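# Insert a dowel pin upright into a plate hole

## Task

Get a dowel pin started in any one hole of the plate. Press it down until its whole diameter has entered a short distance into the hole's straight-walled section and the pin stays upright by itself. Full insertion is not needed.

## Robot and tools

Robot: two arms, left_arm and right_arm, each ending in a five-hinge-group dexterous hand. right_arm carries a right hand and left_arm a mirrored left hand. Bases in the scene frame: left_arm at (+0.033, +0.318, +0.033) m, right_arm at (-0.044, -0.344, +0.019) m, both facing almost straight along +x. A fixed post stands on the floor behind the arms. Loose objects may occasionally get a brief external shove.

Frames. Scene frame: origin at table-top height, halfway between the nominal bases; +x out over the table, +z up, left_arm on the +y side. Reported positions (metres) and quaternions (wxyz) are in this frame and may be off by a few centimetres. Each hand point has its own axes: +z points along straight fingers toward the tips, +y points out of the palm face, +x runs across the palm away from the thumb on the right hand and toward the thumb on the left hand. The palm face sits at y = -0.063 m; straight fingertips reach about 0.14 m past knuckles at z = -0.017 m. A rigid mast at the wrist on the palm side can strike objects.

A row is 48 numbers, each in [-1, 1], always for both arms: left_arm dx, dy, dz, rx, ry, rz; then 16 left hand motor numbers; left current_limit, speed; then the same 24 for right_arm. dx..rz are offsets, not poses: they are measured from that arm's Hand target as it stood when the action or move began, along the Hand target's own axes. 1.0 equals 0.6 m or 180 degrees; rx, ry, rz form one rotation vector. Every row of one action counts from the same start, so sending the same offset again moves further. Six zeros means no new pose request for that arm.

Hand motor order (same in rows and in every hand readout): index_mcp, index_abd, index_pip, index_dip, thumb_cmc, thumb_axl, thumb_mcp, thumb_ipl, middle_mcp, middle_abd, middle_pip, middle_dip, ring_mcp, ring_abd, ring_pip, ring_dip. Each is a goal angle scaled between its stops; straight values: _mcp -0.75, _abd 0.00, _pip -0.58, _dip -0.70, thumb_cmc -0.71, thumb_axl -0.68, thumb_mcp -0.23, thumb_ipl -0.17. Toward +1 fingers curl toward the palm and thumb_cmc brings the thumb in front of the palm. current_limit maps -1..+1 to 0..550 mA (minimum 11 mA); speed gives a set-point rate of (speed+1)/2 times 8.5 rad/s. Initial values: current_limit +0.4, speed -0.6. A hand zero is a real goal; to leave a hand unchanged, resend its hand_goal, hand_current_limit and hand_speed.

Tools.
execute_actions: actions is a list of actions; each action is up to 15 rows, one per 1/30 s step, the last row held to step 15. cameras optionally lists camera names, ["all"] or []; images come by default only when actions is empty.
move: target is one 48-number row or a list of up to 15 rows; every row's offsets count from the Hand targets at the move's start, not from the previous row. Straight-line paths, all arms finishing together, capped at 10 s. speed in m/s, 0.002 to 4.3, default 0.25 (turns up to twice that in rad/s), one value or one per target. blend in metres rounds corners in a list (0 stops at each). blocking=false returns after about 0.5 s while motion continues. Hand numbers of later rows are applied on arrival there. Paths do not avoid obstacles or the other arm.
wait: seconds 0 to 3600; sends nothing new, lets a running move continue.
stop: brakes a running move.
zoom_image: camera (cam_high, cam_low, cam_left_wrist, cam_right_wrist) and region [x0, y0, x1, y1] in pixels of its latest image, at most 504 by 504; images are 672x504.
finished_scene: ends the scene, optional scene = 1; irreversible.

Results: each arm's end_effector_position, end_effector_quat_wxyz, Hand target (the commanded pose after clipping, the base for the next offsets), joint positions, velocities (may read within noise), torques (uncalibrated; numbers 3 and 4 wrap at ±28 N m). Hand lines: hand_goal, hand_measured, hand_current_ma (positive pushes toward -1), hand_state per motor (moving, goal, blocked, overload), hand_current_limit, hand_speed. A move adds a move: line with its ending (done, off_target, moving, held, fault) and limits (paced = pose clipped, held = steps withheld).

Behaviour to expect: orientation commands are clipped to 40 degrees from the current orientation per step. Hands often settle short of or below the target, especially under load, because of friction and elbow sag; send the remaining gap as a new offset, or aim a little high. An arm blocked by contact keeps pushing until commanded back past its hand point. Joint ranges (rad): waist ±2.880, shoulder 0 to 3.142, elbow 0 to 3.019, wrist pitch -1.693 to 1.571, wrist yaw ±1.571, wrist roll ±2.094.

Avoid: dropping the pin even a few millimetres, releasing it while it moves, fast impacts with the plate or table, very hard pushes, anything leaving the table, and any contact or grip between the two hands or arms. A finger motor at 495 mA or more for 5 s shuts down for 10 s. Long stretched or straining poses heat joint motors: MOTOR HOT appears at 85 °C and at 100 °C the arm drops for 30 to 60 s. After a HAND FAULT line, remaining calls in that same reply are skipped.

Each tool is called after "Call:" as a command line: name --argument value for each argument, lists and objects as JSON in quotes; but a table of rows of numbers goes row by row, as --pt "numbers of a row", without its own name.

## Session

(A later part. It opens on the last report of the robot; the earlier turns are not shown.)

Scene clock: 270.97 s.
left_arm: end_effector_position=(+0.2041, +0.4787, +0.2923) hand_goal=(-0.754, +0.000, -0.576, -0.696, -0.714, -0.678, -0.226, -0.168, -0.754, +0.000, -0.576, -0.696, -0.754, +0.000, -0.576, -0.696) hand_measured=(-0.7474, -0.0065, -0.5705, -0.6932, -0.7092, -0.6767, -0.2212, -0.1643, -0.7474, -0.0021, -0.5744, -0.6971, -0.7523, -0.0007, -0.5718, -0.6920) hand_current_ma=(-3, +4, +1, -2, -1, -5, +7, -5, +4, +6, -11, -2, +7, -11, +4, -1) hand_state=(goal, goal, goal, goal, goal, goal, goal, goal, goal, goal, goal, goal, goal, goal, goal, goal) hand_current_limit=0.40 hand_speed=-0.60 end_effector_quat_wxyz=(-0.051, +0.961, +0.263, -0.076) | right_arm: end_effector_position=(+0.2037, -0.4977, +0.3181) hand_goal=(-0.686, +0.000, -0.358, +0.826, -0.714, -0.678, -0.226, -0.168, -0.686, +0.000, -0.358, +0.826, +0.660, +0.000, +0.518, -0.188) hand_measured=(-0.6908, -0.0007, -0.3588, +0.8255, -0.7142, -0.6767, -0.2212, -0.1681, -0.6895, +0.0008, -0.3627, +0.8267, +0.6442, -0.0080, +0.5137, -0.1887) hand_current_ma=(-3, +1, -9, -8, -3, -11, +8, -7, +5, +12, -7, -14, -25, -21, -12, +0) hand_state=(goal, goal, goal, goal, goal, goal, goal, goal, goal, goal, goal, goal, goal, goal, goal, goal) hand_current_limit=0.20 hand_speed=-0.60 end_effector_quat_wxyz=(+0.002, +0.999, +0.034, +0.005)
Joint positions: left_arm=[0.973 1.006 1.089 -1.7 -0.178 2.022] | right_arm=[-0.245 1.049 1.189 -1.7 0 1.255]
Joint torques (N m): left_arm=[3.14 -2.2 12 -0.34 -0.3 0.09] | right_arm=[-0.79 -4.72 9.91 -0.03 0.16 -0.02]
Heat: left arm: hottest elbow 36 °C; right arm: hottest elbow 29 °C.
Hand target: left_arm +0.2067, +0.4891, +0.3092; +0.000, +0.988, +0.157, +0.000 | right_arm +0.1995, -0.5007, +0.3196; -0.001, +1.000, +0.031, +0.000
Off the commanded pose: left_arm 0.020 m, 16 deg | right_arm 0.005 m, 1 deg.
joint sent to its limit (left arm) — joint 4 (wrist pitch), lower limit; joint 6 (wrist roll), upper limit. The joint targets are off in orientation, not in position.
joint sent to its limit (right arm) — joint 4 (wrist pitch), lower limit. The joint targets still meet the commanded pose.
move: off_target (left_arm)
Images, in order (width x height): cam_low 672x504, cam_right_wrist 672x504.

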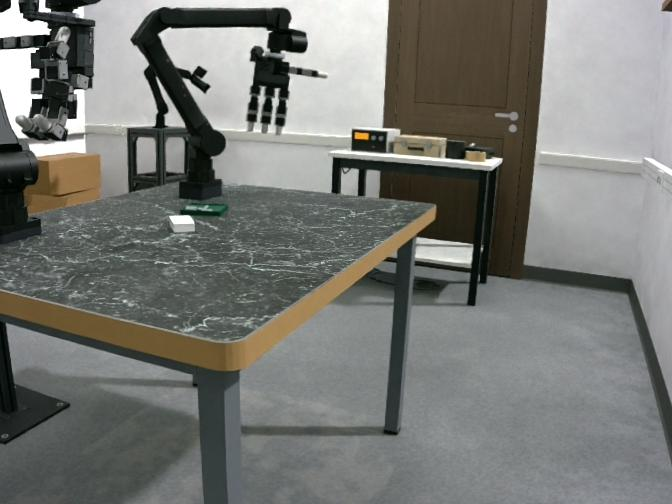

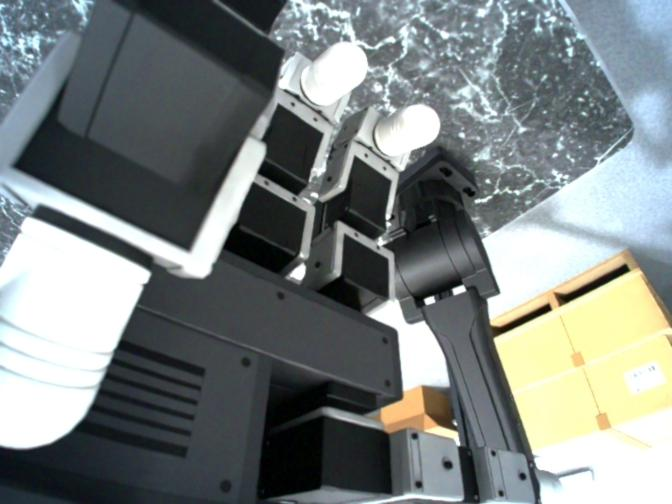

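Call:
move --target '[0,0,0,0,0,0,-0.754,0,-0.576,-0.696,-0.714,-0.678,-0.226,-0.168,-0.754,0,-0.576,-0.696,-0.754,0,-0.576,-0.696,0.4,-0.6,0.136,-0.576,-0.0167,0,0,-0.536,-0.685,0,-0.358,0.826,-0.714,-0.678,-0.226,-0.168,-0.685,0,-0.358,0.826,0.66,0,0.518,-0.188,0.2,-0.6]' --speed 0.25 --cameras '["cam_high"]'

Scene clock: 275.70 s.
left_arm: end_effector_position=(+0.2040, +0.4787, +0.2923) hand_goal=(-0.754, +0.000, -0.576, -0.696, -0.714, -0.678, -0.226, -0.168, -0.754, +0.000, -0.576, -0.696, -0.754, +0.000, -0.576, -0.696) hand_measured=(-0.7474, -0.0065, -0.5705, -0.6920, -0.7092, -0.6777, -0.2212, -0.1643, -0.7474, -0.0021, -0.5744, -0.6983, -0.7523, +0.0008, -0.5718, -0.6920) hand_current_ma=(-5, +4, -8, -3, +9, +0, +4, -2, +9, +2, -9, -1, +7, -12, -4, -7) hand_state=(goal, goal, goal, goal, goal, goal, goal, goal, goal, goal, goal, goal, goal, goal, goal, goal) hand_current_limit=0.40 hand_speed=-0.60 end_effector_quat_wxyz=(-0.051, +0.961, +0.262, -0.076) | right_arm: end_effector_position=(+0.2554, -0.1614, +0.3141) hand_goal=(-0.686, +0.000, -0.358, +0.826, -0.714, -0.678, -0.226, -0.168, -0.686, +0.000, -0.358, +0.826, +0.660, +0.000, +0.518, -0.188) hand_measured=(-0.6895, +0.0037, -0.3601, +0.8242, -0.7079, -0.6777, -0.2212, -0.1681, -0.6895, -0.0007, -0.3601, +0.8267, +0.6442, -0.0080, +0.5124, -0.1887) hand_current_ma=(+2, +2, -15, -17, +5, -7, +3, -10, +3, +20, +2, -8, -28, -21, -7, +7) hand_state=(goal, goal, goal, goal, goal, goal, goal, goal, goal, goal, goal, goal, goal, goal, goal, goal) hand_current_limit=0.20 hand_speed=-0.60 end_effector_quat_wxyz=(+0.001, +0.651, +0.759, -0.007)
Joint positions: left_arm=[0.973 1.006 1.089 -1.7 -0.178 2.022] | right_arm=[0.743 1.098 1.214 -1.7 0.004 0.587]
Joint torques (N m): left_arm=[3.19 -2.26 12 -0.27 -0.29 0.06] | right_arm=[0.91 -4.78 14.01 0.16 0.06 -0.04]
Heat: left arm: hottest elbow 37 °C; right arm: hottest elbow 30 °C.
Hand target: left_arm +0.2067, +0.4891, +0.3092; +0.000, +0.988, +0.157, +0.000 | right_arm +0.2594, -0.1508, +0.3300; +0.000, +0.643, +0.766, +0.001
Off the commanded pose: left_arm 0.020 m, 16 deg | right_arm 0.020 m, 1 deg.
joint sent to its limit (left arm) — joint 4 (wrist pitch), lower limit; joint 6 (wrist roll), upper limit. The joint targets are off in orientation, not in position.
joint sent to its limit (right arm) — joint 4 (wrist pitch), lower limit. The joint targets still meet the commanded pose.
move: off_target (right_arm)

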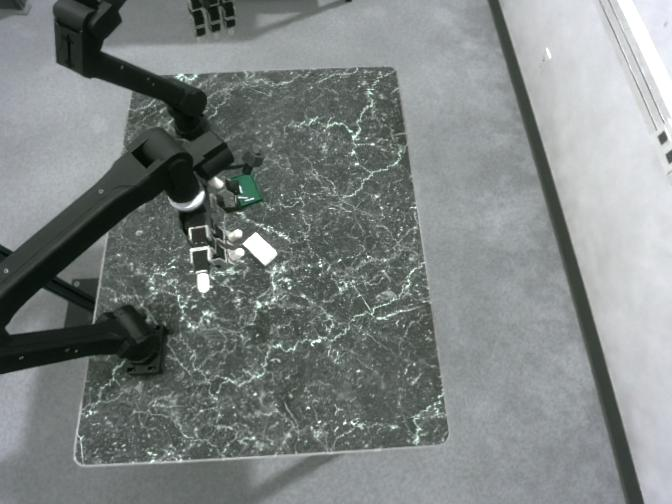

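Call:
move --pt "0 0 0 0 0 0 -0.754 0 -0.576 -0.696 -0.714 -0.678 -0.226 -0.168 -0.754 0 -0.576 -0.696 -0.754 0 -0.576 -0.696 0.4 -0.6 0.5848 -0.036 0.05 0 0 -0.5417 -0.685 0 -0.358 0.826 -0.714 -0.678 -0.226 -0.168 -0.685 0 -0.358 0.826 0.66 0 0.518 -0.188 0.2 -0.6" --pt "0 0 0 0 0 0 -0.754 0 -0.576 -0.696 -0.714 -0.678 -0.226 -0.168 -0.754 0 -0.576 -0.696 -0.754 0 -0.576 -0.696 0.4 -0.6 0.5848 -0.036 0.25 0.0828 -0.0944 -0.5356 -0.685 0 -0.358 0.826 -0.714 -0.678 -0.226 -0.168 -0.685 0 -0.358 0.826 0.66 0 0.518 -0.188 0.2 -0.6" --speed 0.2 --cameras '["all"]'

Scene clock: 282.93 s.
left_arm: end_effector_position=(+0.2040, +0.4787, +0.2923) hand_goal=(-0.754, +0.000, -0.576, -0.696, -0.714, -0.678, -0.226, -0.168, -0.754, +0.000, -0.576, -0.696, -0.754, +0.000, -0.576, -0.696) hand_measured=(-0.7474, -0.0065, -0.5718, -0.6920, -0.7092, -0.6777, -0.2222, -0.1633, -0.7474, -0.0021, -0.5744, -0.6983, -0.7523, +0.0008, -0.5718, -0.6932) hand_current_ma=(+1, +2, -3, -9, +3, -1, +5, +0, +5, +9, -7, +1, +5, -5, -3, +0) hand_state=(goal, goal, goal, goal, goal, goal, goal, goal, goal, goal, goal, goal, goal, goal, goal, goal) hand_current_limit=0.40 hand_speed=-0.60 end_effector_quat_wxyz=(-0.051, +0.961, +0.262, -0.076) | right_arm: end_effector_position=(+0.1785, +0.1797, +0.1695) hand_goal=(-0.686, +0.000, -0.358, +0.826, -0.714, -0.678, -0.226, -0.168, -0.686, +0.000, -0.358, +0.826, +0.660, +0.000, +0.518, -0.188) hand_measured=(-0.6835, -0.0007, -0.3588, +0.8255, -0.7092, -0.6777, -0.2212, -0.1672, -0.6835, -0.0036, -0.3614, +0.8267, +0.6442, -0.0095, +0.5124, -0.1900) hand_current_ma=(+10, -2, -7, -16, -2, -11, +13, +1, +18, +2, +0, -6, -26, -18, -14, +13) hand_state=(goal, goal, goal, goal, goal, goal, goal, goal, goal, goal, goal, goal, goal, goal, goal, goal) hand_current_limit=0.20 hand_speed=-0.60 end_effector_quat_wxyz=(+0.019, -0.149, +0.972, -0.178)
Joint positions: left_arm=[0.973 1.006 1.089 -1.7 -0.178 2.022] | right_arm=[1.178 1.837 1.668 -1.692 0.216 -0.668]
Joint torques (N m): left_arm=[3.08 -2.26 12 -0.27 -0.3 0.06] | right_arm=[0.79 -14.97 12.49 -0.58 0.28 0.15]
Heat: left arm: hottest elbow 38 °C; right arm: hottest elbow 31 °C.
Hand target: left_arm +0.2067, +0.4891, +0.3092; +0.000, +0.988, +0.157, +0.000 | right_arm +0.1769, +0.1912, +0.1805; +0.027, -0.150, +0.973, -0.171
Off the commanded pose: left_arm 0.020 m, 16 deg | right_arm 0.016 m, 1 deg.
joint sent to its limit (left arm) — joint 4 (wrist pitch), lower limit; joint 6 (wrist roll), upper limit. The joint targets are off in orientation, not in position.
move: off_target (right_arm)

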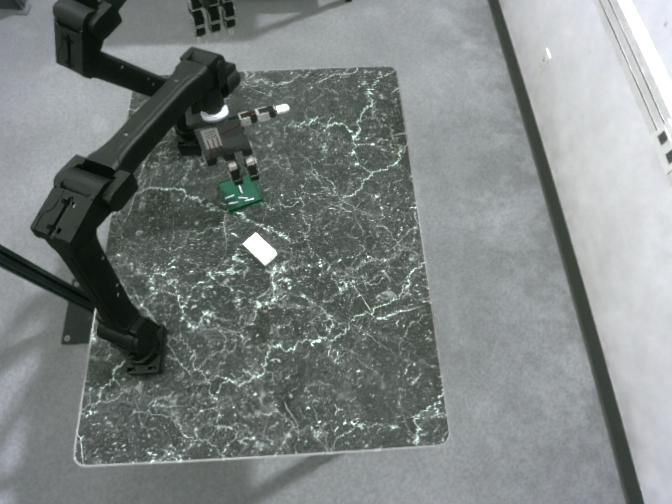

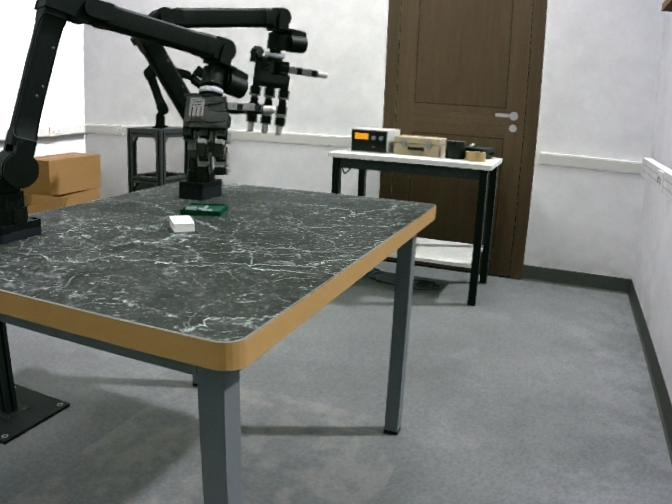

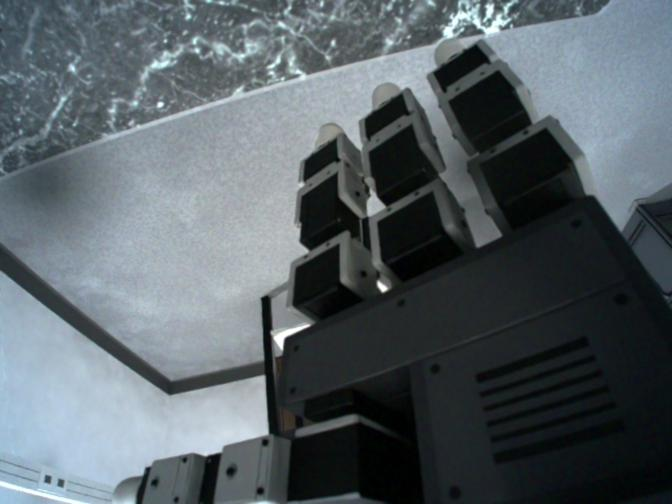

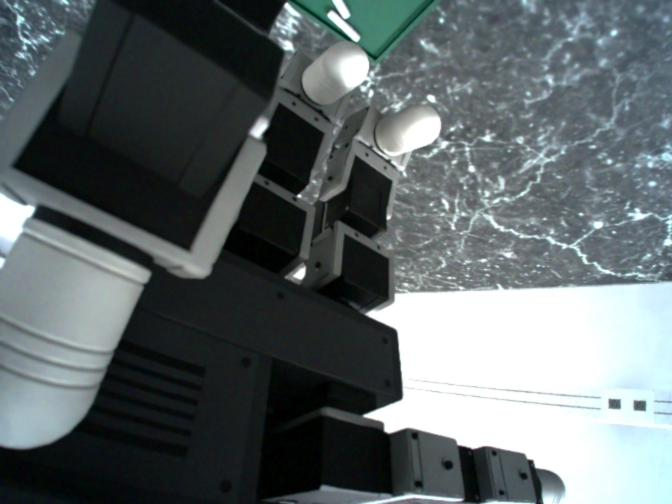

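Call:
zoom_image --camera "cam_high" --region '[205, 135, 275, 215]'

Call:
zoom_image --camera "cam_right_wrist" --region '[240, 0, 480, 180]'

Call:
zoom_image --camera "cam_low" --region '[165, 120, 265, 240]'

Scaled by 6.300 from the camera's image (finer frame: 960x720).

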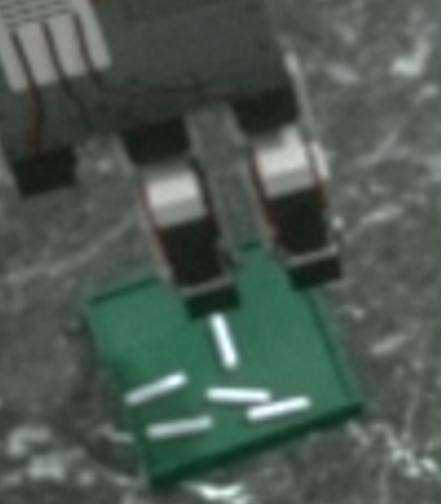

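Scaled by 2.100 from the camera's image (finer frame: 960x720).

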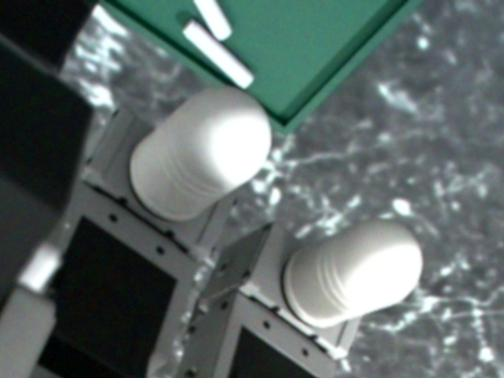

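Scaled by 4.200 from the camera's image (finer frame: 960x720).

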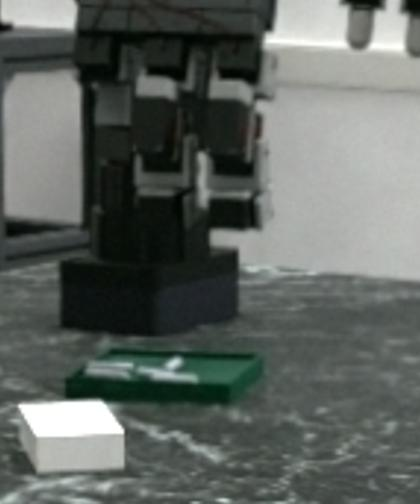

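Call:
zoom_image --camera "cam_high" --region '[222, 150, 264, 192]'

Call:
zoom_image --camera "cam_low" --region '[180, 130, 236, 186]'

Scaled by 12.000 from the camera's image (finer frame: 960x720).

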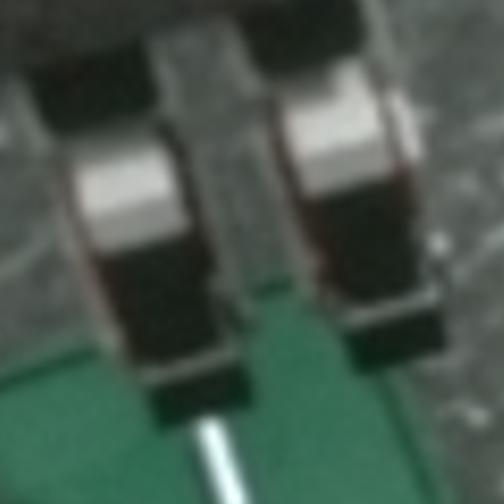

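Scaled by 9.000 from the camera's image (finer frame: 960x720).

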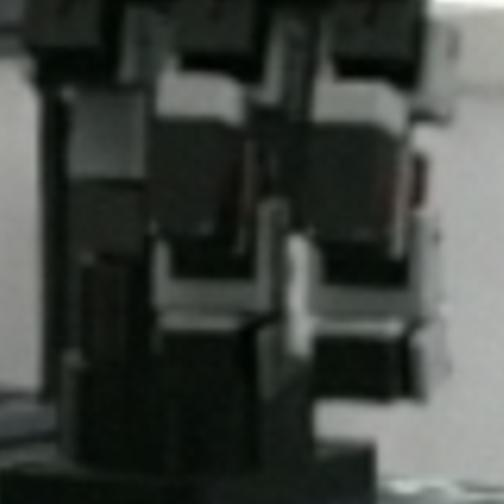

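Call:
move --target '[0,0,0,0,0,0,-0.754,0,-0.576,-0.696,-0.714,-0.678,-0.226,-0.168,-0.754,0,-0.576,-0.696,-0.754,0,-0.576,-0.696,0.4,-0.6,0,0,0,0,0,0,-0.685,0.2,-0.358,0.826,-0.714,-0.678,-0.226,-0.168,-0.685,-0.2,-0.358,0.826,0.66,0,0.518,-0.188,0.0,-0.8]' --cameras '["all"]'

Call:
zoom_image --camera "cam_high" --region '[222, 150, 264, 192]'

Call:
zoom_image --camera "cam_low" --region '[180, 130, 236, 186]'

Call:
zoom_image --camera "cam_right_wrist" --region '[240, 0, 480, 180]'

Scene clock: 284.80 s.
left_arm: end_effector_position=(+0.2040, +0.4787, +0.2923) hand_goal=(-0.754, +0.000, -0.576, -0.696, -0.714, -0.678, -0.226, -0.168, -0.754, +0.000, -0.576, -0.696, -0.754, +0.000, -0.576, -0.696) hand_measured=(-0.7474, -0.0065, -0.5718, -0.6920, -0.7092, -0.6777, -0.2212, -0.1633, -0.7474, -0.0021, -0.5744, -0.6971, -0.7523, +0.0008, -0.5718, -0.6920) hand_current_ma=(-8, +7, -6, -5, +3, +1, +4, +6, +12, +5, -9, -2, +8, -7, +7, +0) hand_state=(goal, goal, goal, goal, goal, goal, goal, goal, goal, goal, goal, goal, goal, goal, goal, goal) hand_current_limit=0.40 hand_speed=-0.60 end_effector_quat_wxyz=(-0.051, +0.961, +0.262, -0.076) | right_arm: end_effector_position=(+0.1786, +0.1797, +0.1695) hand_goal=(-0.686, +0.200, -0.358, +0.826, -0.714, -0.678, -0.226, -0.168, -0.686, -0.200, -0.358, +0.826, +0.660, +0.000, +0.518, -0.188) hand_measured=(-0.6823, +0.0902, -0.3550, +0.8255, -0.7079, -0.6777, -0.2212, -0.1681, -0.6835, -0.0886, -0.3563, +0.8280, +0.6454, -0.0080, +0.5124, -0.1887) hand_current_ma=(+19, -149, -2, -3, +13, +0, +9, -8, +19, +157, +1, -6, -25, -20, -9, +12) hand_state=(goal, blocked, goal, goal, goal, goal, goal, goal, goal, blocked, goal, goal, goal, goal, goal, goal) hand_current_limit=0.00 hand_speed=-0.80 end_effector_quat_wxyz=(+0.019, -0.149, +0.972, -0.178)
Joint positions: left_arm=[0.973 1.006 1.089 -1.7 -0.178 2.022] | right_arm=[1.178 1.837 1.668 -1.692 0.217 -0.667]
Joint torques (N m): left_arm=[3.14 -2.2 11.96 -0.29 -0.29 0.07] | right_arm=[1.55 -14.04 12.68 -0.51 0.25 0.14]
Heat: left arm: hottest elbow 39 °C; right arm: hottest elbow 31 °C.
Hand target: left_arm +0.2067, +0.4891, +0.3092; +0.000, +0.988, +0.157, +0.000 | right_arm +0.1770, +0.1912, +0.1805; +0.027, -0.150, +0.973, -0.171
Off the commanded pose: left_arm 0.020 m, 16 deg | right_arm 0.016 m, 1 deg.
joint sent to its limit (left arm) — joint 4 (wrist pitch), lower limit; joint 6 (wrist roll), upper limit. The joint targets are off in orientation, not in position.
move: done

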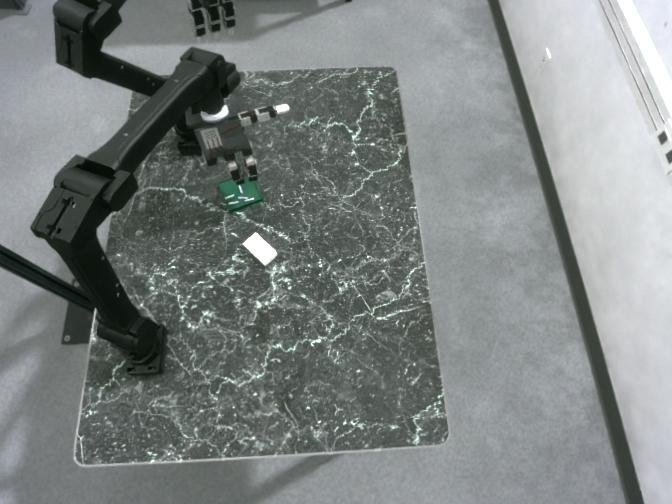

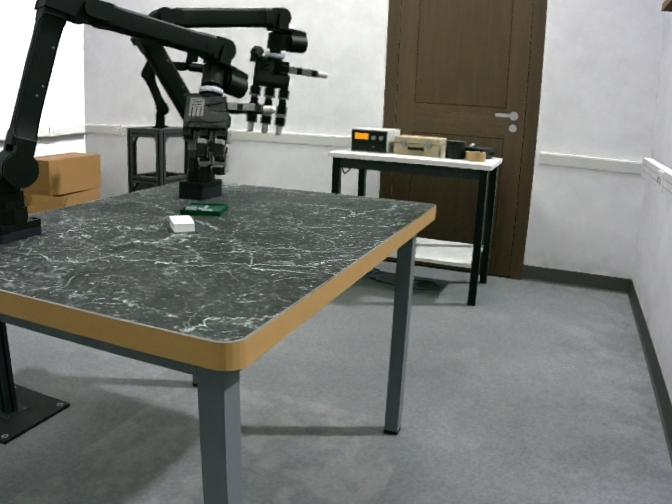

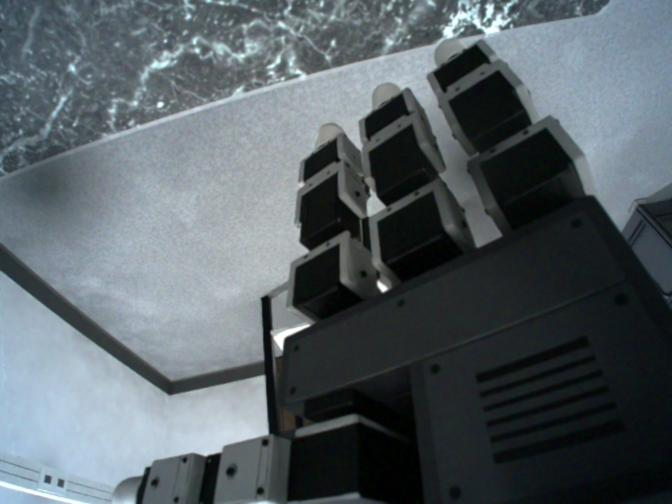

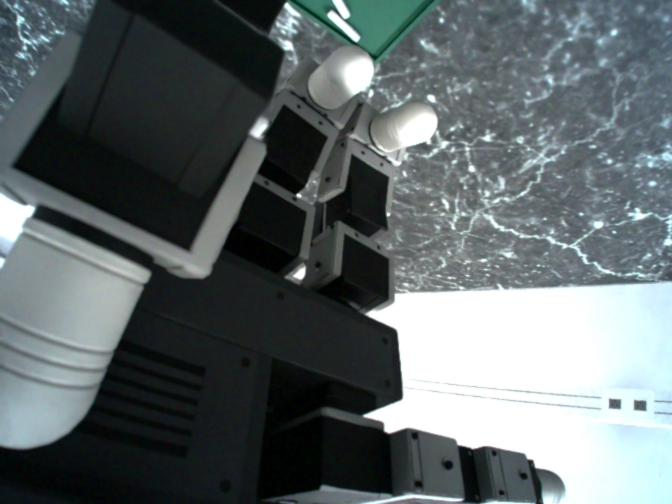

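Scaled by 12.000 from the camera's image (finer frame: 960x720).

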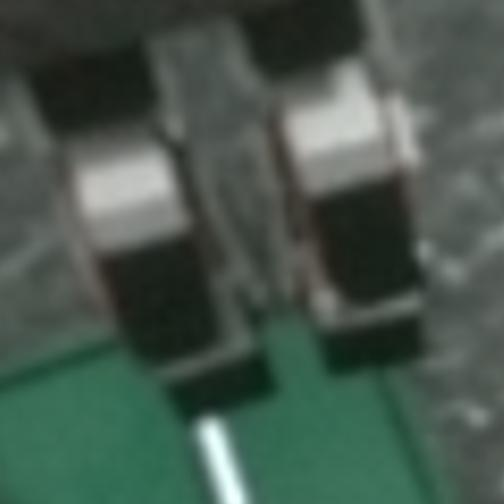

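Scaled by 9.000 from the camera's image (finer frame: 960x720).

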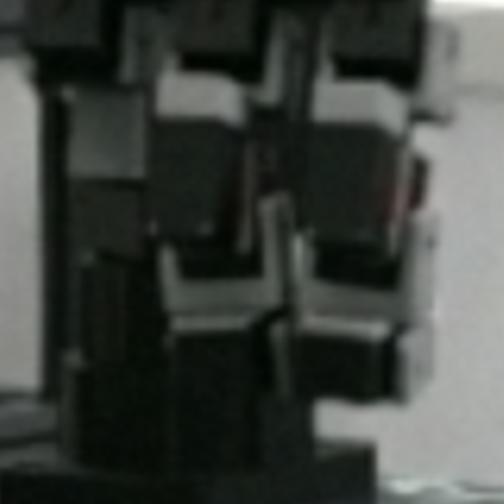

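Scaled by 2.100 from the camera's image (finer frame: 960x720).

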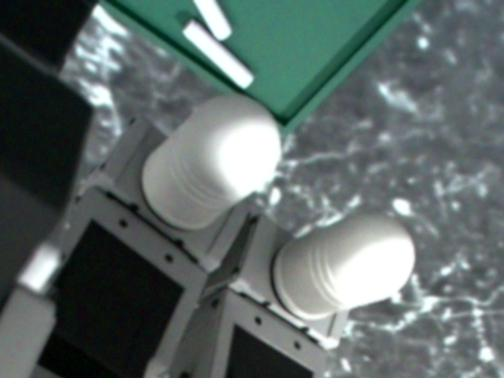

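Call:
move --pt "0 0 0 0 0 0 -0.754 0 -0.576 -0.696 -0.714 -0.678 -0.226 -0.168 -0.754 0 -0.576 -0.696 -0.754 0 -0.576 -0.696 0.4 -0.6 0.062 -0.199 -0.247 0 0 0 -0.685 0 -0.358 0.826 -0.714 -0.678 -0.226 -0.168 -0.685 0 -0.358 0.826 0.66 0 0.518 -0.188 0.2 -0.6" --pt "0 0 0 0 0 0 -0.754 0 -0.576 -0.696 -0.714 -0.678 -0.226 -0.168 -0.754 0 -0.576 -0.696 -0.754 0 -0.576 -0.696 0.4 -0.6 0.048 -0.1475 -0.266 -0.4855 -0.0846 0.1815 -0.685 0 -0.358 0.826 -0.714 -0.678 -0.226 -0.168 -0.685 0 -0.358 0.826 0.66 0 0.518 -0.188 0.2 -0.6" --speed 0.25 --cameras '["all"]'

Scene clock: 299.80 s.
left_arm: end_effector_position=(+0.2040, +0.4787, +0.2923) hand_goal=(-0.754, +0.000, -0.576, -0.696, -0.714, -0.678, -0.226, -0.168, -0.754, +0.000, -0.576, -0.696, -0.754, +0.000, -0.576, -0.696) hand_measured=(-0.7474, -0.0080, -0.5705, -0.6920, -0.7092, -0.6767, -0.2222, -0.1643, -0.7474, -0.0021, -0.5757, -0.6971, -0.7523, +0.0008, -0.5718, -0.6920) hand_current_ma=(-3, +0, -10, -9, +6, +1, +4, +5, +9, +11, -3, -4, +10, -8, +1, -1) hand_state=(goal, goal, goal, goal, goal, goal, goal, goal, goal, goal, goal, goal, goal, goal, goal, goal) hand_current_limit=0.40 hand_speed=-0.60 end_effector_quat_wxyz=(-0.051, +0.961, +0.262, -0.076) | right_arm: end_effector_position=(+0.1627, +0.1498, +0.3585) hand_goal=(-0.686, +0.000, -0.358, +0.826, -0.714, -0.678, -0.226, -0.168, -0.686, +0.000, -0.358, +0.826, +0.660, +0.000, +0.518, -0.188) hand_measured=(-0.6980, +0.0023, -0.3601, +0.8255, -0.7255, -0.6777, -0.2212, -0.1681, -0.6992, +0.0023, -0.3614, +0.8267, +0.6515, -0.0007, +0.5214, -0.1823) hand_current_ma=(-12, +3, -12, -9, -22, -4, +14, -11, -21, +10, -2, -6, -9, -7, -4, +21) hand_state=(goal, goal, goal, goal, goal, goal, goal, goal, goal, goal, goal, goal, goal, goal, goal, goal) hand_current_limit=0.20 hand_speed=-0.60 end_effector_quat_wxyz=(+0.078, +0.109, +0.816, +0.562)
Joint positions: left_arm=[0.973 1.006 1.089 -1.7 -0.178 2.022] | right_arm=[1.173 1.134 0.717 0.051 -0.12 -0.051]
Joint torques (N m): left_arm=[3.02 -2.26 11.99 -0.28 -0.3 0.06] | right_arm=[1.49 -6.01 11.18 2.97 0.04 0.08]
Heat: left arm: hottest elbow 41 °C; right arm: hottest elbow 32 °C.
Hand target: left_arm +0.2067, +0.4891, +0.3092; +0.000, +0.988, +0.157, +0.000 | right_arm +0.1580, +0.1551, +0.3607; +0.075, +0.107, +0.812, +0.570
Off the commanded pose: left_arm 0.020 m, 16 deg | right_arm 0.007 m, 1 deg.
joint sent to its limit (left arm) — joint 4 (wrist pitch), lower limit; joint 6 (wrist roll), upper limit. The joint targets are off in orientation, not in position.
move: done

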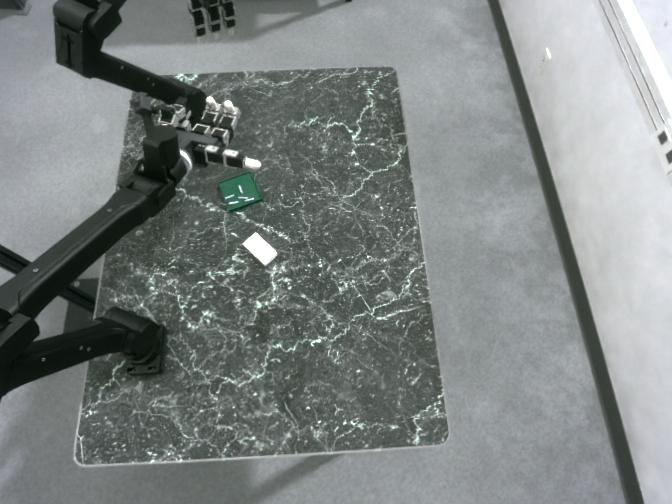

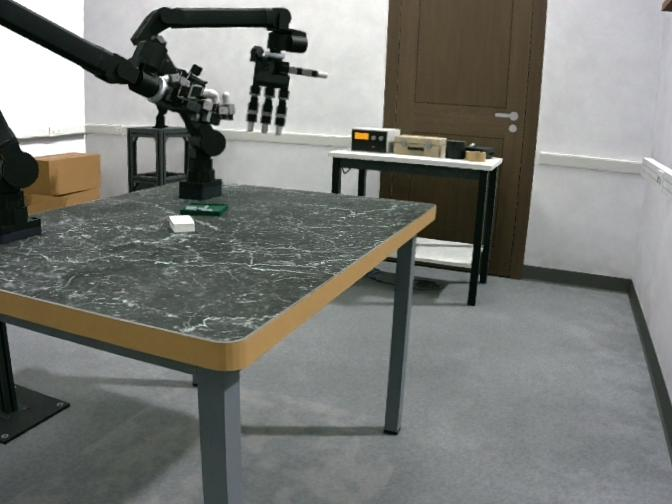

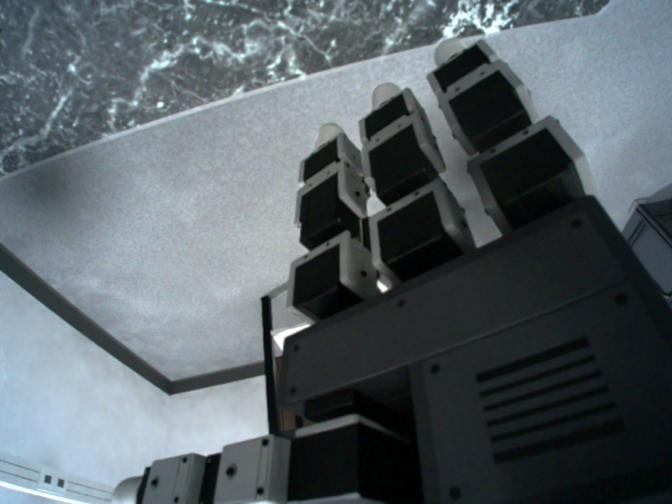

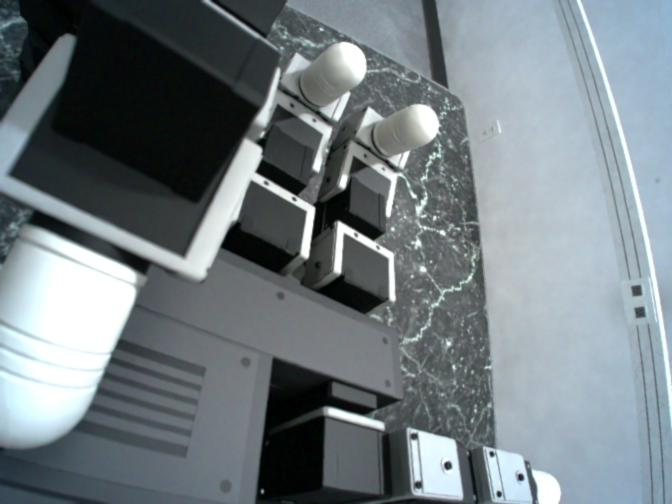

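Call:
move --pt "0.0638 0.1435 -0.15 0 0 -0.46 -0.754 0 -0.576 -0.696 -0.714 -0.678 -0.226 -0.168 -0.754 0 -0.576 -0.696 -0.754 0 -0.576 -0.696 0.4 -0.6 0 0 0 0 0 0 -0.685 0 -0.358 0.826 -0.714 -0.678 -0.226 -0.168 -0.685 0 -0.358 0.826 0.66 0 0.518 -0.188 0.2 -0.6" --pt "0.0567 0.4565 -0.15 0 0 -0.93 -0.754 0 -0.576 -0.696 -0.714 -0.678 -0.226 -0.168 -0.754 0 -0.576 -0.696 -0.754 0 -0.576 -0.696 0.4 -0.6 0 0 0 0 0 0 -0.685 0 -0.358 0.826 -0.714 -0.678 -0.226 -0.168 -0.685 0 -0.358 0.826 0.66 0 0.518 -0.188 0.2 -0.6" --speed 0.2 --cameras '["all"]'

Scene clock: 308.93 s.
left_arm: end_effector_position=(+0.3181, +0.2432, +0.3827) hand_goal=(-0.754, +0.000, -0.576, -0.696, -0.714, -0.678, -0.226, -0.168, -0.754, +0.000, -0.576, -0.696, -0.754, +0.000, -0.576, -0.696) hand_measured=(-0.7498, -0.0065, -0.5770, -0.6920, -0.7079, -0.6777, -0.2212, -0.1643, -0.7486, -0.0021, -0.5808, -0.6983, -0.7498, -0.0036, -0.5718, -0.6932) hand_current_ma=(-6, -1, -10, -4, +4, +5, +3, -7, +8, +2, -10, -6, +5, -9, +4, -5) hand_state=(goal, goal, goal, goal, goal, goal, goal, goal, goal, goal, goal, goal, goal, goal, goal, goal) hand_current_limit=0.40 hand_speed=-0.60 end_effector_quat_wxyz=(+0.057, -0.042, +0.997, -0.014) | right_arm: end_effector_position=(+0.1628, +0.1497, +0.3584) hand_goal=(-0.686, +0.000, -0.358, +0.826, -0.714, -0.678, -0.226, -0.168, -0.686, +0.000, -0.358, +0.826, +0.660, +0.000, +0.518, -0.188) hand_measured=(-0.6980, +0.0037, -0.3601, +0.8255, -0.7255, -0.6777, -0.2222, -0.1681, -0.6980, +0.0023, -0.3614, +0.8267, +0.6515, -0.0007, +0.5188, -0.1823) hand_current_ma=(-11, +3, -2, -8, -30, -7, +4, -11, -18, +11, -9, -13, -15, -11, +6, +22) hand_state=(goal, goal, goal, goal, goal, goal, goal, goal, goal, goal, goal, goal, goal, goal, goal, goal) hand_current_limit=0.20 hand_speed=-0.60 end_effector_quat_wxyz=(+0.078, +0.109, +0.816, +0.562)
Joint positions: left_arm=[-0.495 1.215 1.457 -1.701 -0.033 -2.132] | right_arm=[1.173 1.134 0.717 0.051 -0.12 -0.051]
Joint torques (N m): left_arm=[2.78 -5.36 12.01 0.02 -0.03 -0.12] | right_arm=[1.96 -6.01 11.33 2.71 0.05 0.05]
Heat: left arm: hottest elbow 40 °C; right arm: hottest elbow 32 °C.
Hand target: left_arm +0.3242, +0.2392, +0.3991; +0.000, -0.048, +0.999, +0.000 | right_arm +0.1580, +0.1551, +0.3607; +0.075, +0.107, +0.812, +0.569
Off the commanded pose: left_arm 0.018 m, 7 deg | right_arm 0.008 m, 1 deg.
joint sent to its limit (left arm) — joint 4 (wrist pitch), lower limit. The joint targets are off in orientation, not in position.
move: off_target (left_arm)

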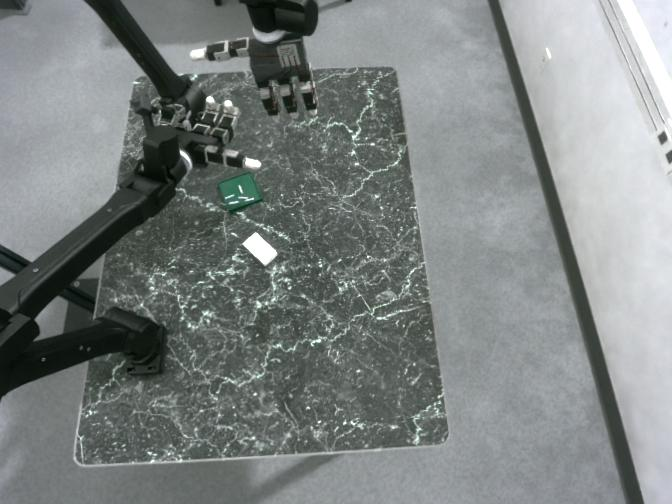

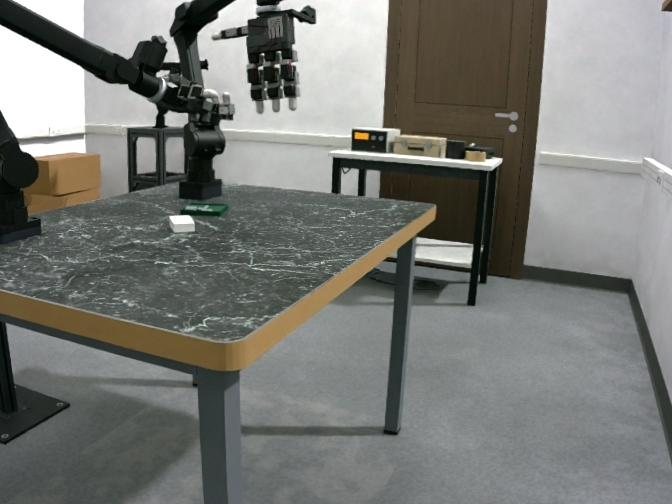

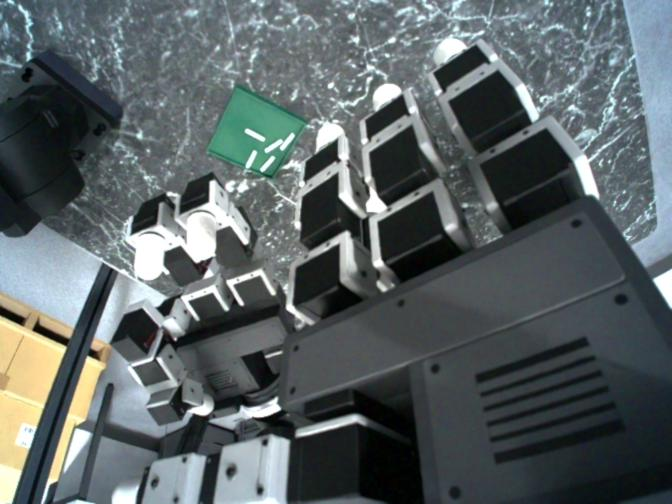

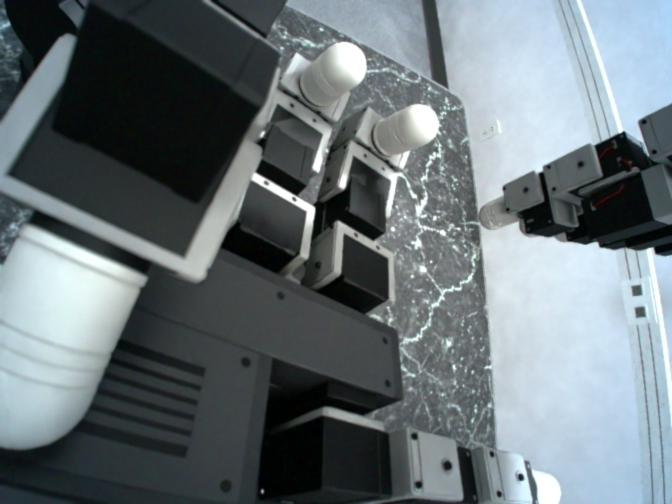

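Call:
zoom_image --camera "cam_left_wrist" --region '[110, 160, 290, 320]'

Call:
zoom_image --camera "cam_left_wrist" --region '[120, 165, 200, 245]'

Call:
zoom_image --camera "cam_left_wrist" --region '[170, 165, 260, 245]'

Scaled by 2.800 from the camera's image (finer frame: 960x720).

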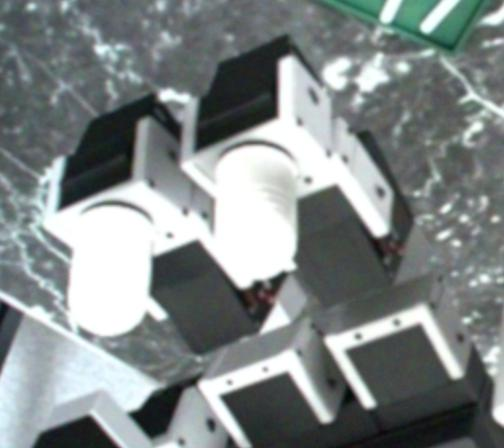

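Scaled by 6.300 from the camera's image (finer frame: 960x720).

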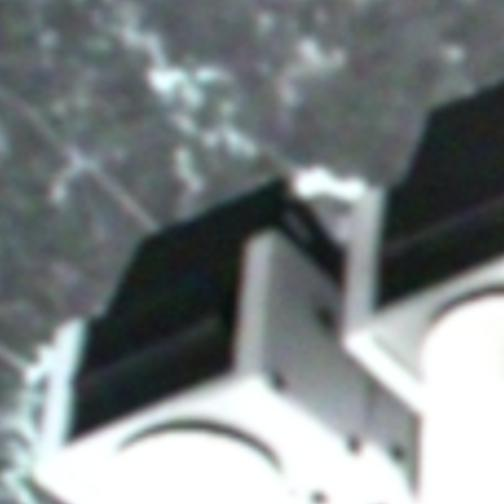

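Scaled by 5.600 from the camera's image (finer frame: 960x720).

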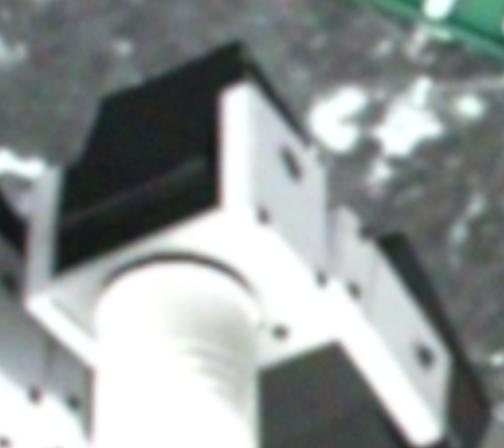

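Call:
move --pt "0.104 0.3785 0.067 0 0 0 -0.754 0 -0.576 -0.696 -0.714 -0.678 -0.226 -0.168 -0.754 0 -0.576 -0.696 -0.754 0 -0.576 -0.696 0.4 -0.6 0 0 0 0 0 0 -0.685 0 -0.358 0.826 -0.714 -0.678 -0.226 -0.168 -0.685 0 -0.358 0.826 0.66 0 0.518 -0.188 0.2 -0.6" --pt "0.104 0.3785 0.067 0 0 0 -0.754 0 -0.576 -0.696 -0.714 -0.678 -0.226 -0.168 -0.754 0 -0.576 -0.696 -0.754 0 -0.576 -0.696 0.4 -0.6 0.029 0.015 0.041 0.4855 0.0846 -0.1815 -0.685 0 -0.358 0.826 -0.714 -0.678 -0.226 -0.168 -0.685 0 -0.358 0.826 0.66 0 0.518 -0.188 0.2 -0.6" --pt "0.104 0.3785 0.067 0 0 0 -0.754 0 -0.576 -0.696 -0.714 -0.678 -0.226 -0.168 -0.754 0 -0.576 -0.696 -0.754 0 -0.576 -0.696 0.4 -0.6 0.0484 -0.2438 0.2077 0.4855 0.0846 -0.1815 -0.685 0 -0.358 0.826 -0.714 -0.678 -0.226 -0.168 -0.685 0 -0.358 0.826 0.66 0 0.518 -0.188 0.2 -0.6" --speed 0.2 --cameras '["cam_high"]'

Call:
zoom_image --camera "cam_high" --region '[205, 155, 275, 215]'

Scene clock: 319.23 s.
left_arm: end_effector_position=(+0.2446, +0.4583, +0.3606) hand_goal=(-0.754, +0.000, -0.576, -0.696, -0.714, -0.678, -0.226, -0.168, -0.754, +0.000, -0.576, -0.696, -0.754, +0.000, -0.576, -0.696) hand_measured=(-0.7498, -0.0065, -0.5718, -0.6920, -0.7192, -0.6767, -0.2222, -0.1643, -0.7498, -0.0021, -0.5731, -0.6945, -0.7511, -0.0036, -0.5718, -0.6932) hand_current_ma=(-2, +0, -7, -4, +10, +7, +1, +0, +5, +4, -10, -6, +11, -10, +0, -2) hand_state=(goal, goal, goal, goal, goal, goal, goal, goal, goal, goal, goal, goal, goal, goal, goal, goal) hand_current_limit=0.40 hand_speed=-0.60 end_effector_quat_wxyz=(+0.061, -0.055, +0.996, +0.025) | right_arm: end_effector_position=(+0.1516, +0.2146, +0.1651) hand_goal=(-0.686, +0.000, -0.358, +0.826, -0.714, -0.678, -0.226, -0.168, -0.686, +0.000, -0.358, +0.826, +0.660, +0.000, +0.518, -0.188) hand_measured=(-0.6847, -0.0007, -0.3550, +0.8242, -0.7129, -0.6777, -0.2212, -0.1672, -0.6835, -0.0036, -0.3537, +0.8267, +0.6479, -0.0021, +0.5124, -0.1823) hand_current_ma=(+14, -13, -2, -6, -2, -12, +9, -6, +10, +7, +12, -7, -23, -8, -10, +23) hand_state=(goal, goal, goal, goal, goal, goal, goal, goal, goal, goal, goal, goal, goal, goal, goal, goal) hand_current_limit=0.20 hand_speed=-0.60 end_effector_quat_wxyz=(+0.025, -0.150, +0.973, -0.171)
Joint positions: left_arm=[0.2 0.93 1.188 -1.701 -0.029 -1.463] | right_arm=[1.247 1.892 1.735 -1.701 0.201 -0.604]
Joint torques (N m): left_arm=[3.02 -2.08 7.61 0.13 -0.27 0.08] | right_arm=[1.9 -15.68 12.72 -0.44 0.05 0.18]
Heat: left arm: hottest elbow 39 °C; right arm: hottest elbow 33 °C.
Hand target: left_arm +0.2404, +0.4594, +0.3590; +0.000, -0.048, +0.999, +0.000 | right_arm +0.1475, +0.2275, +0.1807; +0.027, -0.150, +0.973, -0.171
Off the commanded pose: left_arm 0.005 m, 8 deg | right_arm 0.021 m, 0 deg.
joint sent to its limit (left arm) — joint 4 (wrist pitch), lower limit. The joint targets are off in orientation, not in position.
joint sent to its limit (right arm) — joint 4 (wrist pitch), lower limit. The joint targets still meet the commanded pose.
move: off_target (left_arm, right_arm)

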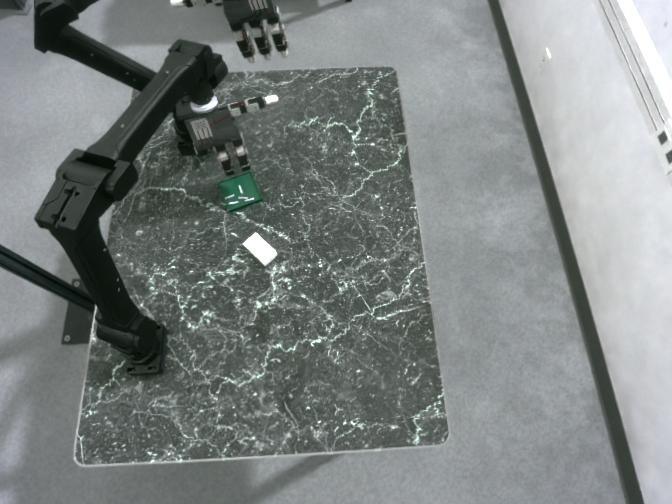

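Scaled by 7.200 from the camera's image (finer frame: 960x720).

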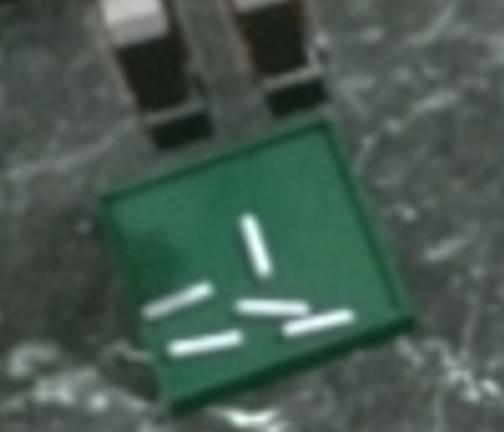

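Call:
move --target '[0,0,0,0,0,0,-0.754,0,-0.576,-0.696,-0.714,-0.678,-0.226,-0.168,-0.754,0,-0.576,-0.696,-0.754,0,-0.576,-0.696,0.4,-0.6,-0.0014,0.0568,0.1012,0,0,0,-0.685,0,-0.358,0.826,-0.714,-0.678,-0.226,-0.168,-0.685,0,-0.358,0.826,0.66,0,0.518,-0.188,0.2,-0.6]' --speed 0.1 --cameras '["cam_high","cam_right_wrist"]'

Call:
zoom_image --camera "cam_high" --region '[205, 155, 275, 215]'

Call:
zoom_image --camera "cam_right_wrist" --region '[240, 0, 480, 180]'

Scene clock: 320.17 s.
left_arm: end_effector_position=(+0.2446, +0.4583, +0.3606) hand_goal=(-0.754, +0.000, -0.576, -0.696, -0.714, -0.678, -0.226, -0.168, -0.754, +0.000, -0.576, -0.696, -0.754, +0.000, -0.576, -0.696) hand_measured=(-0.7498, -0.0065, -0.5705, -0.6920, -0.7192, -0.6767, -0.2212, -0.1643, -0.7498, -0.0021, -0.5731, -0.6932, -0.7498, -0.0036, -0.5718, -0.6920) hand_current_ma=(-7, +7, -7, -15, +7, +3, +5, -5, +9, +4, -11, -3, +7, -5, +4, -5) hand_state=(goal, goal, goal, goal, goal, goal, goal, goal, goal, goal, goal, goal, goal, goal, goal, goal) hand_current_limit=0.40 hand_speed=-0.60 end_effector_quat_wxyz=(+0.061, -0.055, +0.996, +0.025) | right_arm: end_effector_position=(+0.1509, +0.2149, +0.1652) hand_goal=(-0.686, +0.000, -0.358, +0.826, -0.714, -0.678, -0.226, -0.168, -0.686, +0.000, -0.358, +0.826, +0.660, +0.000, +0.518, -0.188) hand_measured=(-0.6835, -0.0021, -0.3550, +0.8255, -0.7129, -0.6777, -0.2212, -0.1681, -0.6835, -0.0036, -0.3550, +0.8267, +0.6454, -0.0021, +0.5137, -0.1823) hand_current_ma=(+13, -1, +3, -11, -6, -8, +15, -8, +10, +3, +12, -4, -23, -7, -14, +21) hand_state=(goal, goal, goal, goal, goal, goal, goal, goal, goal, goal, goal, goal, goal, goal, goal, goal) hand_current_limit=0.20 hand_speed=-0.60 end_effector_quat_wxyz=(+0.025, -0.150, +0.973, -0.171)
Joint positions: left_arm=[0.2 0.93 1.188 -1.701 -0.029 -1.463] | right_arm=[1.248 1.892 1.735 -1.701 0.201 -0.602]
Joint torques (N m): left_arm=[3.08 -2.08 7.62 0.14 -0.26 0.08] | right_arm=[0.21 -15.44 9.32 -0.24 0.16 0.04]
Heat: left arm: hottest elbow 39 °C; right arm: hottest elbow 33 °C.
Hand target: left_arm +0.2404, +0.4594, +0.3590; +0.000, -0.048, +0.999, +0.000 | right_arm +0.1510, +0.2148, +0.1652; +0.025, -0.150, +0.973, -0.171 (not the last commanded pose)
Off the commanded pose: left_arm 0.005 m, 8 deg | right_arm 0.059 m, 0 deg.
joint sent to its limit (left arm) — joint 4 (wrist pitch), lower limit. The joint targets are off in orientation, not in position.
move: held (right_arm; a check stopped the path); limits=held
pose unreachable (right arm): on one or more control steps of this call, first in action 0 (counted from 0), this arm could not follow its commanded pose, so it was not sent that pose on those steps. It may still have moved: this result reports where it is.
cause: moving toward the commanded pose would bring a part of the arm too close to another arm (a part of this arm just beyond joint 6 (wrist roll) and a part of the left arm just beyond its joint 2 (shoulder), at the place that arm is still heading or pushing toward).

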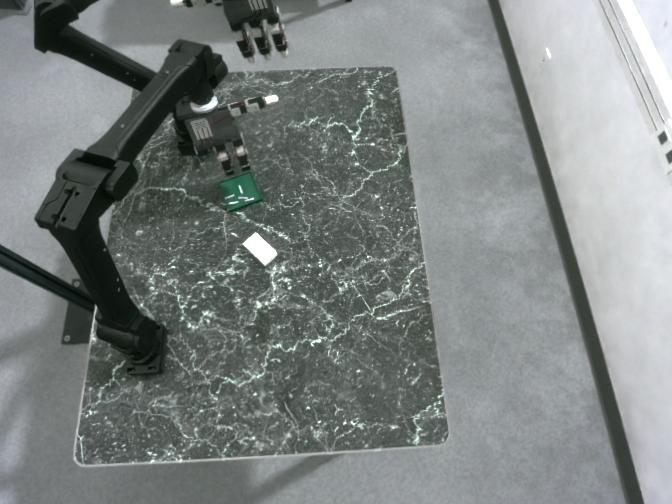

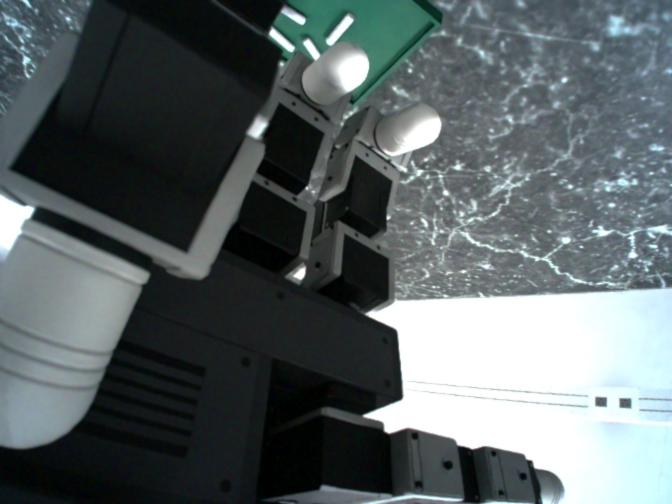

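Scaled by 7.200 from the camera's image (finer frame: 960x720).

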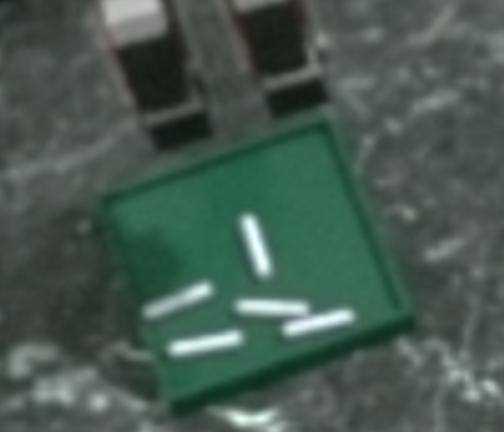

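Scaled by 2.100 from the camera's image (finer frame: 960x720).

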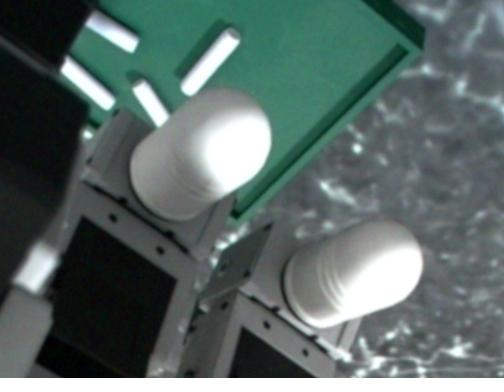

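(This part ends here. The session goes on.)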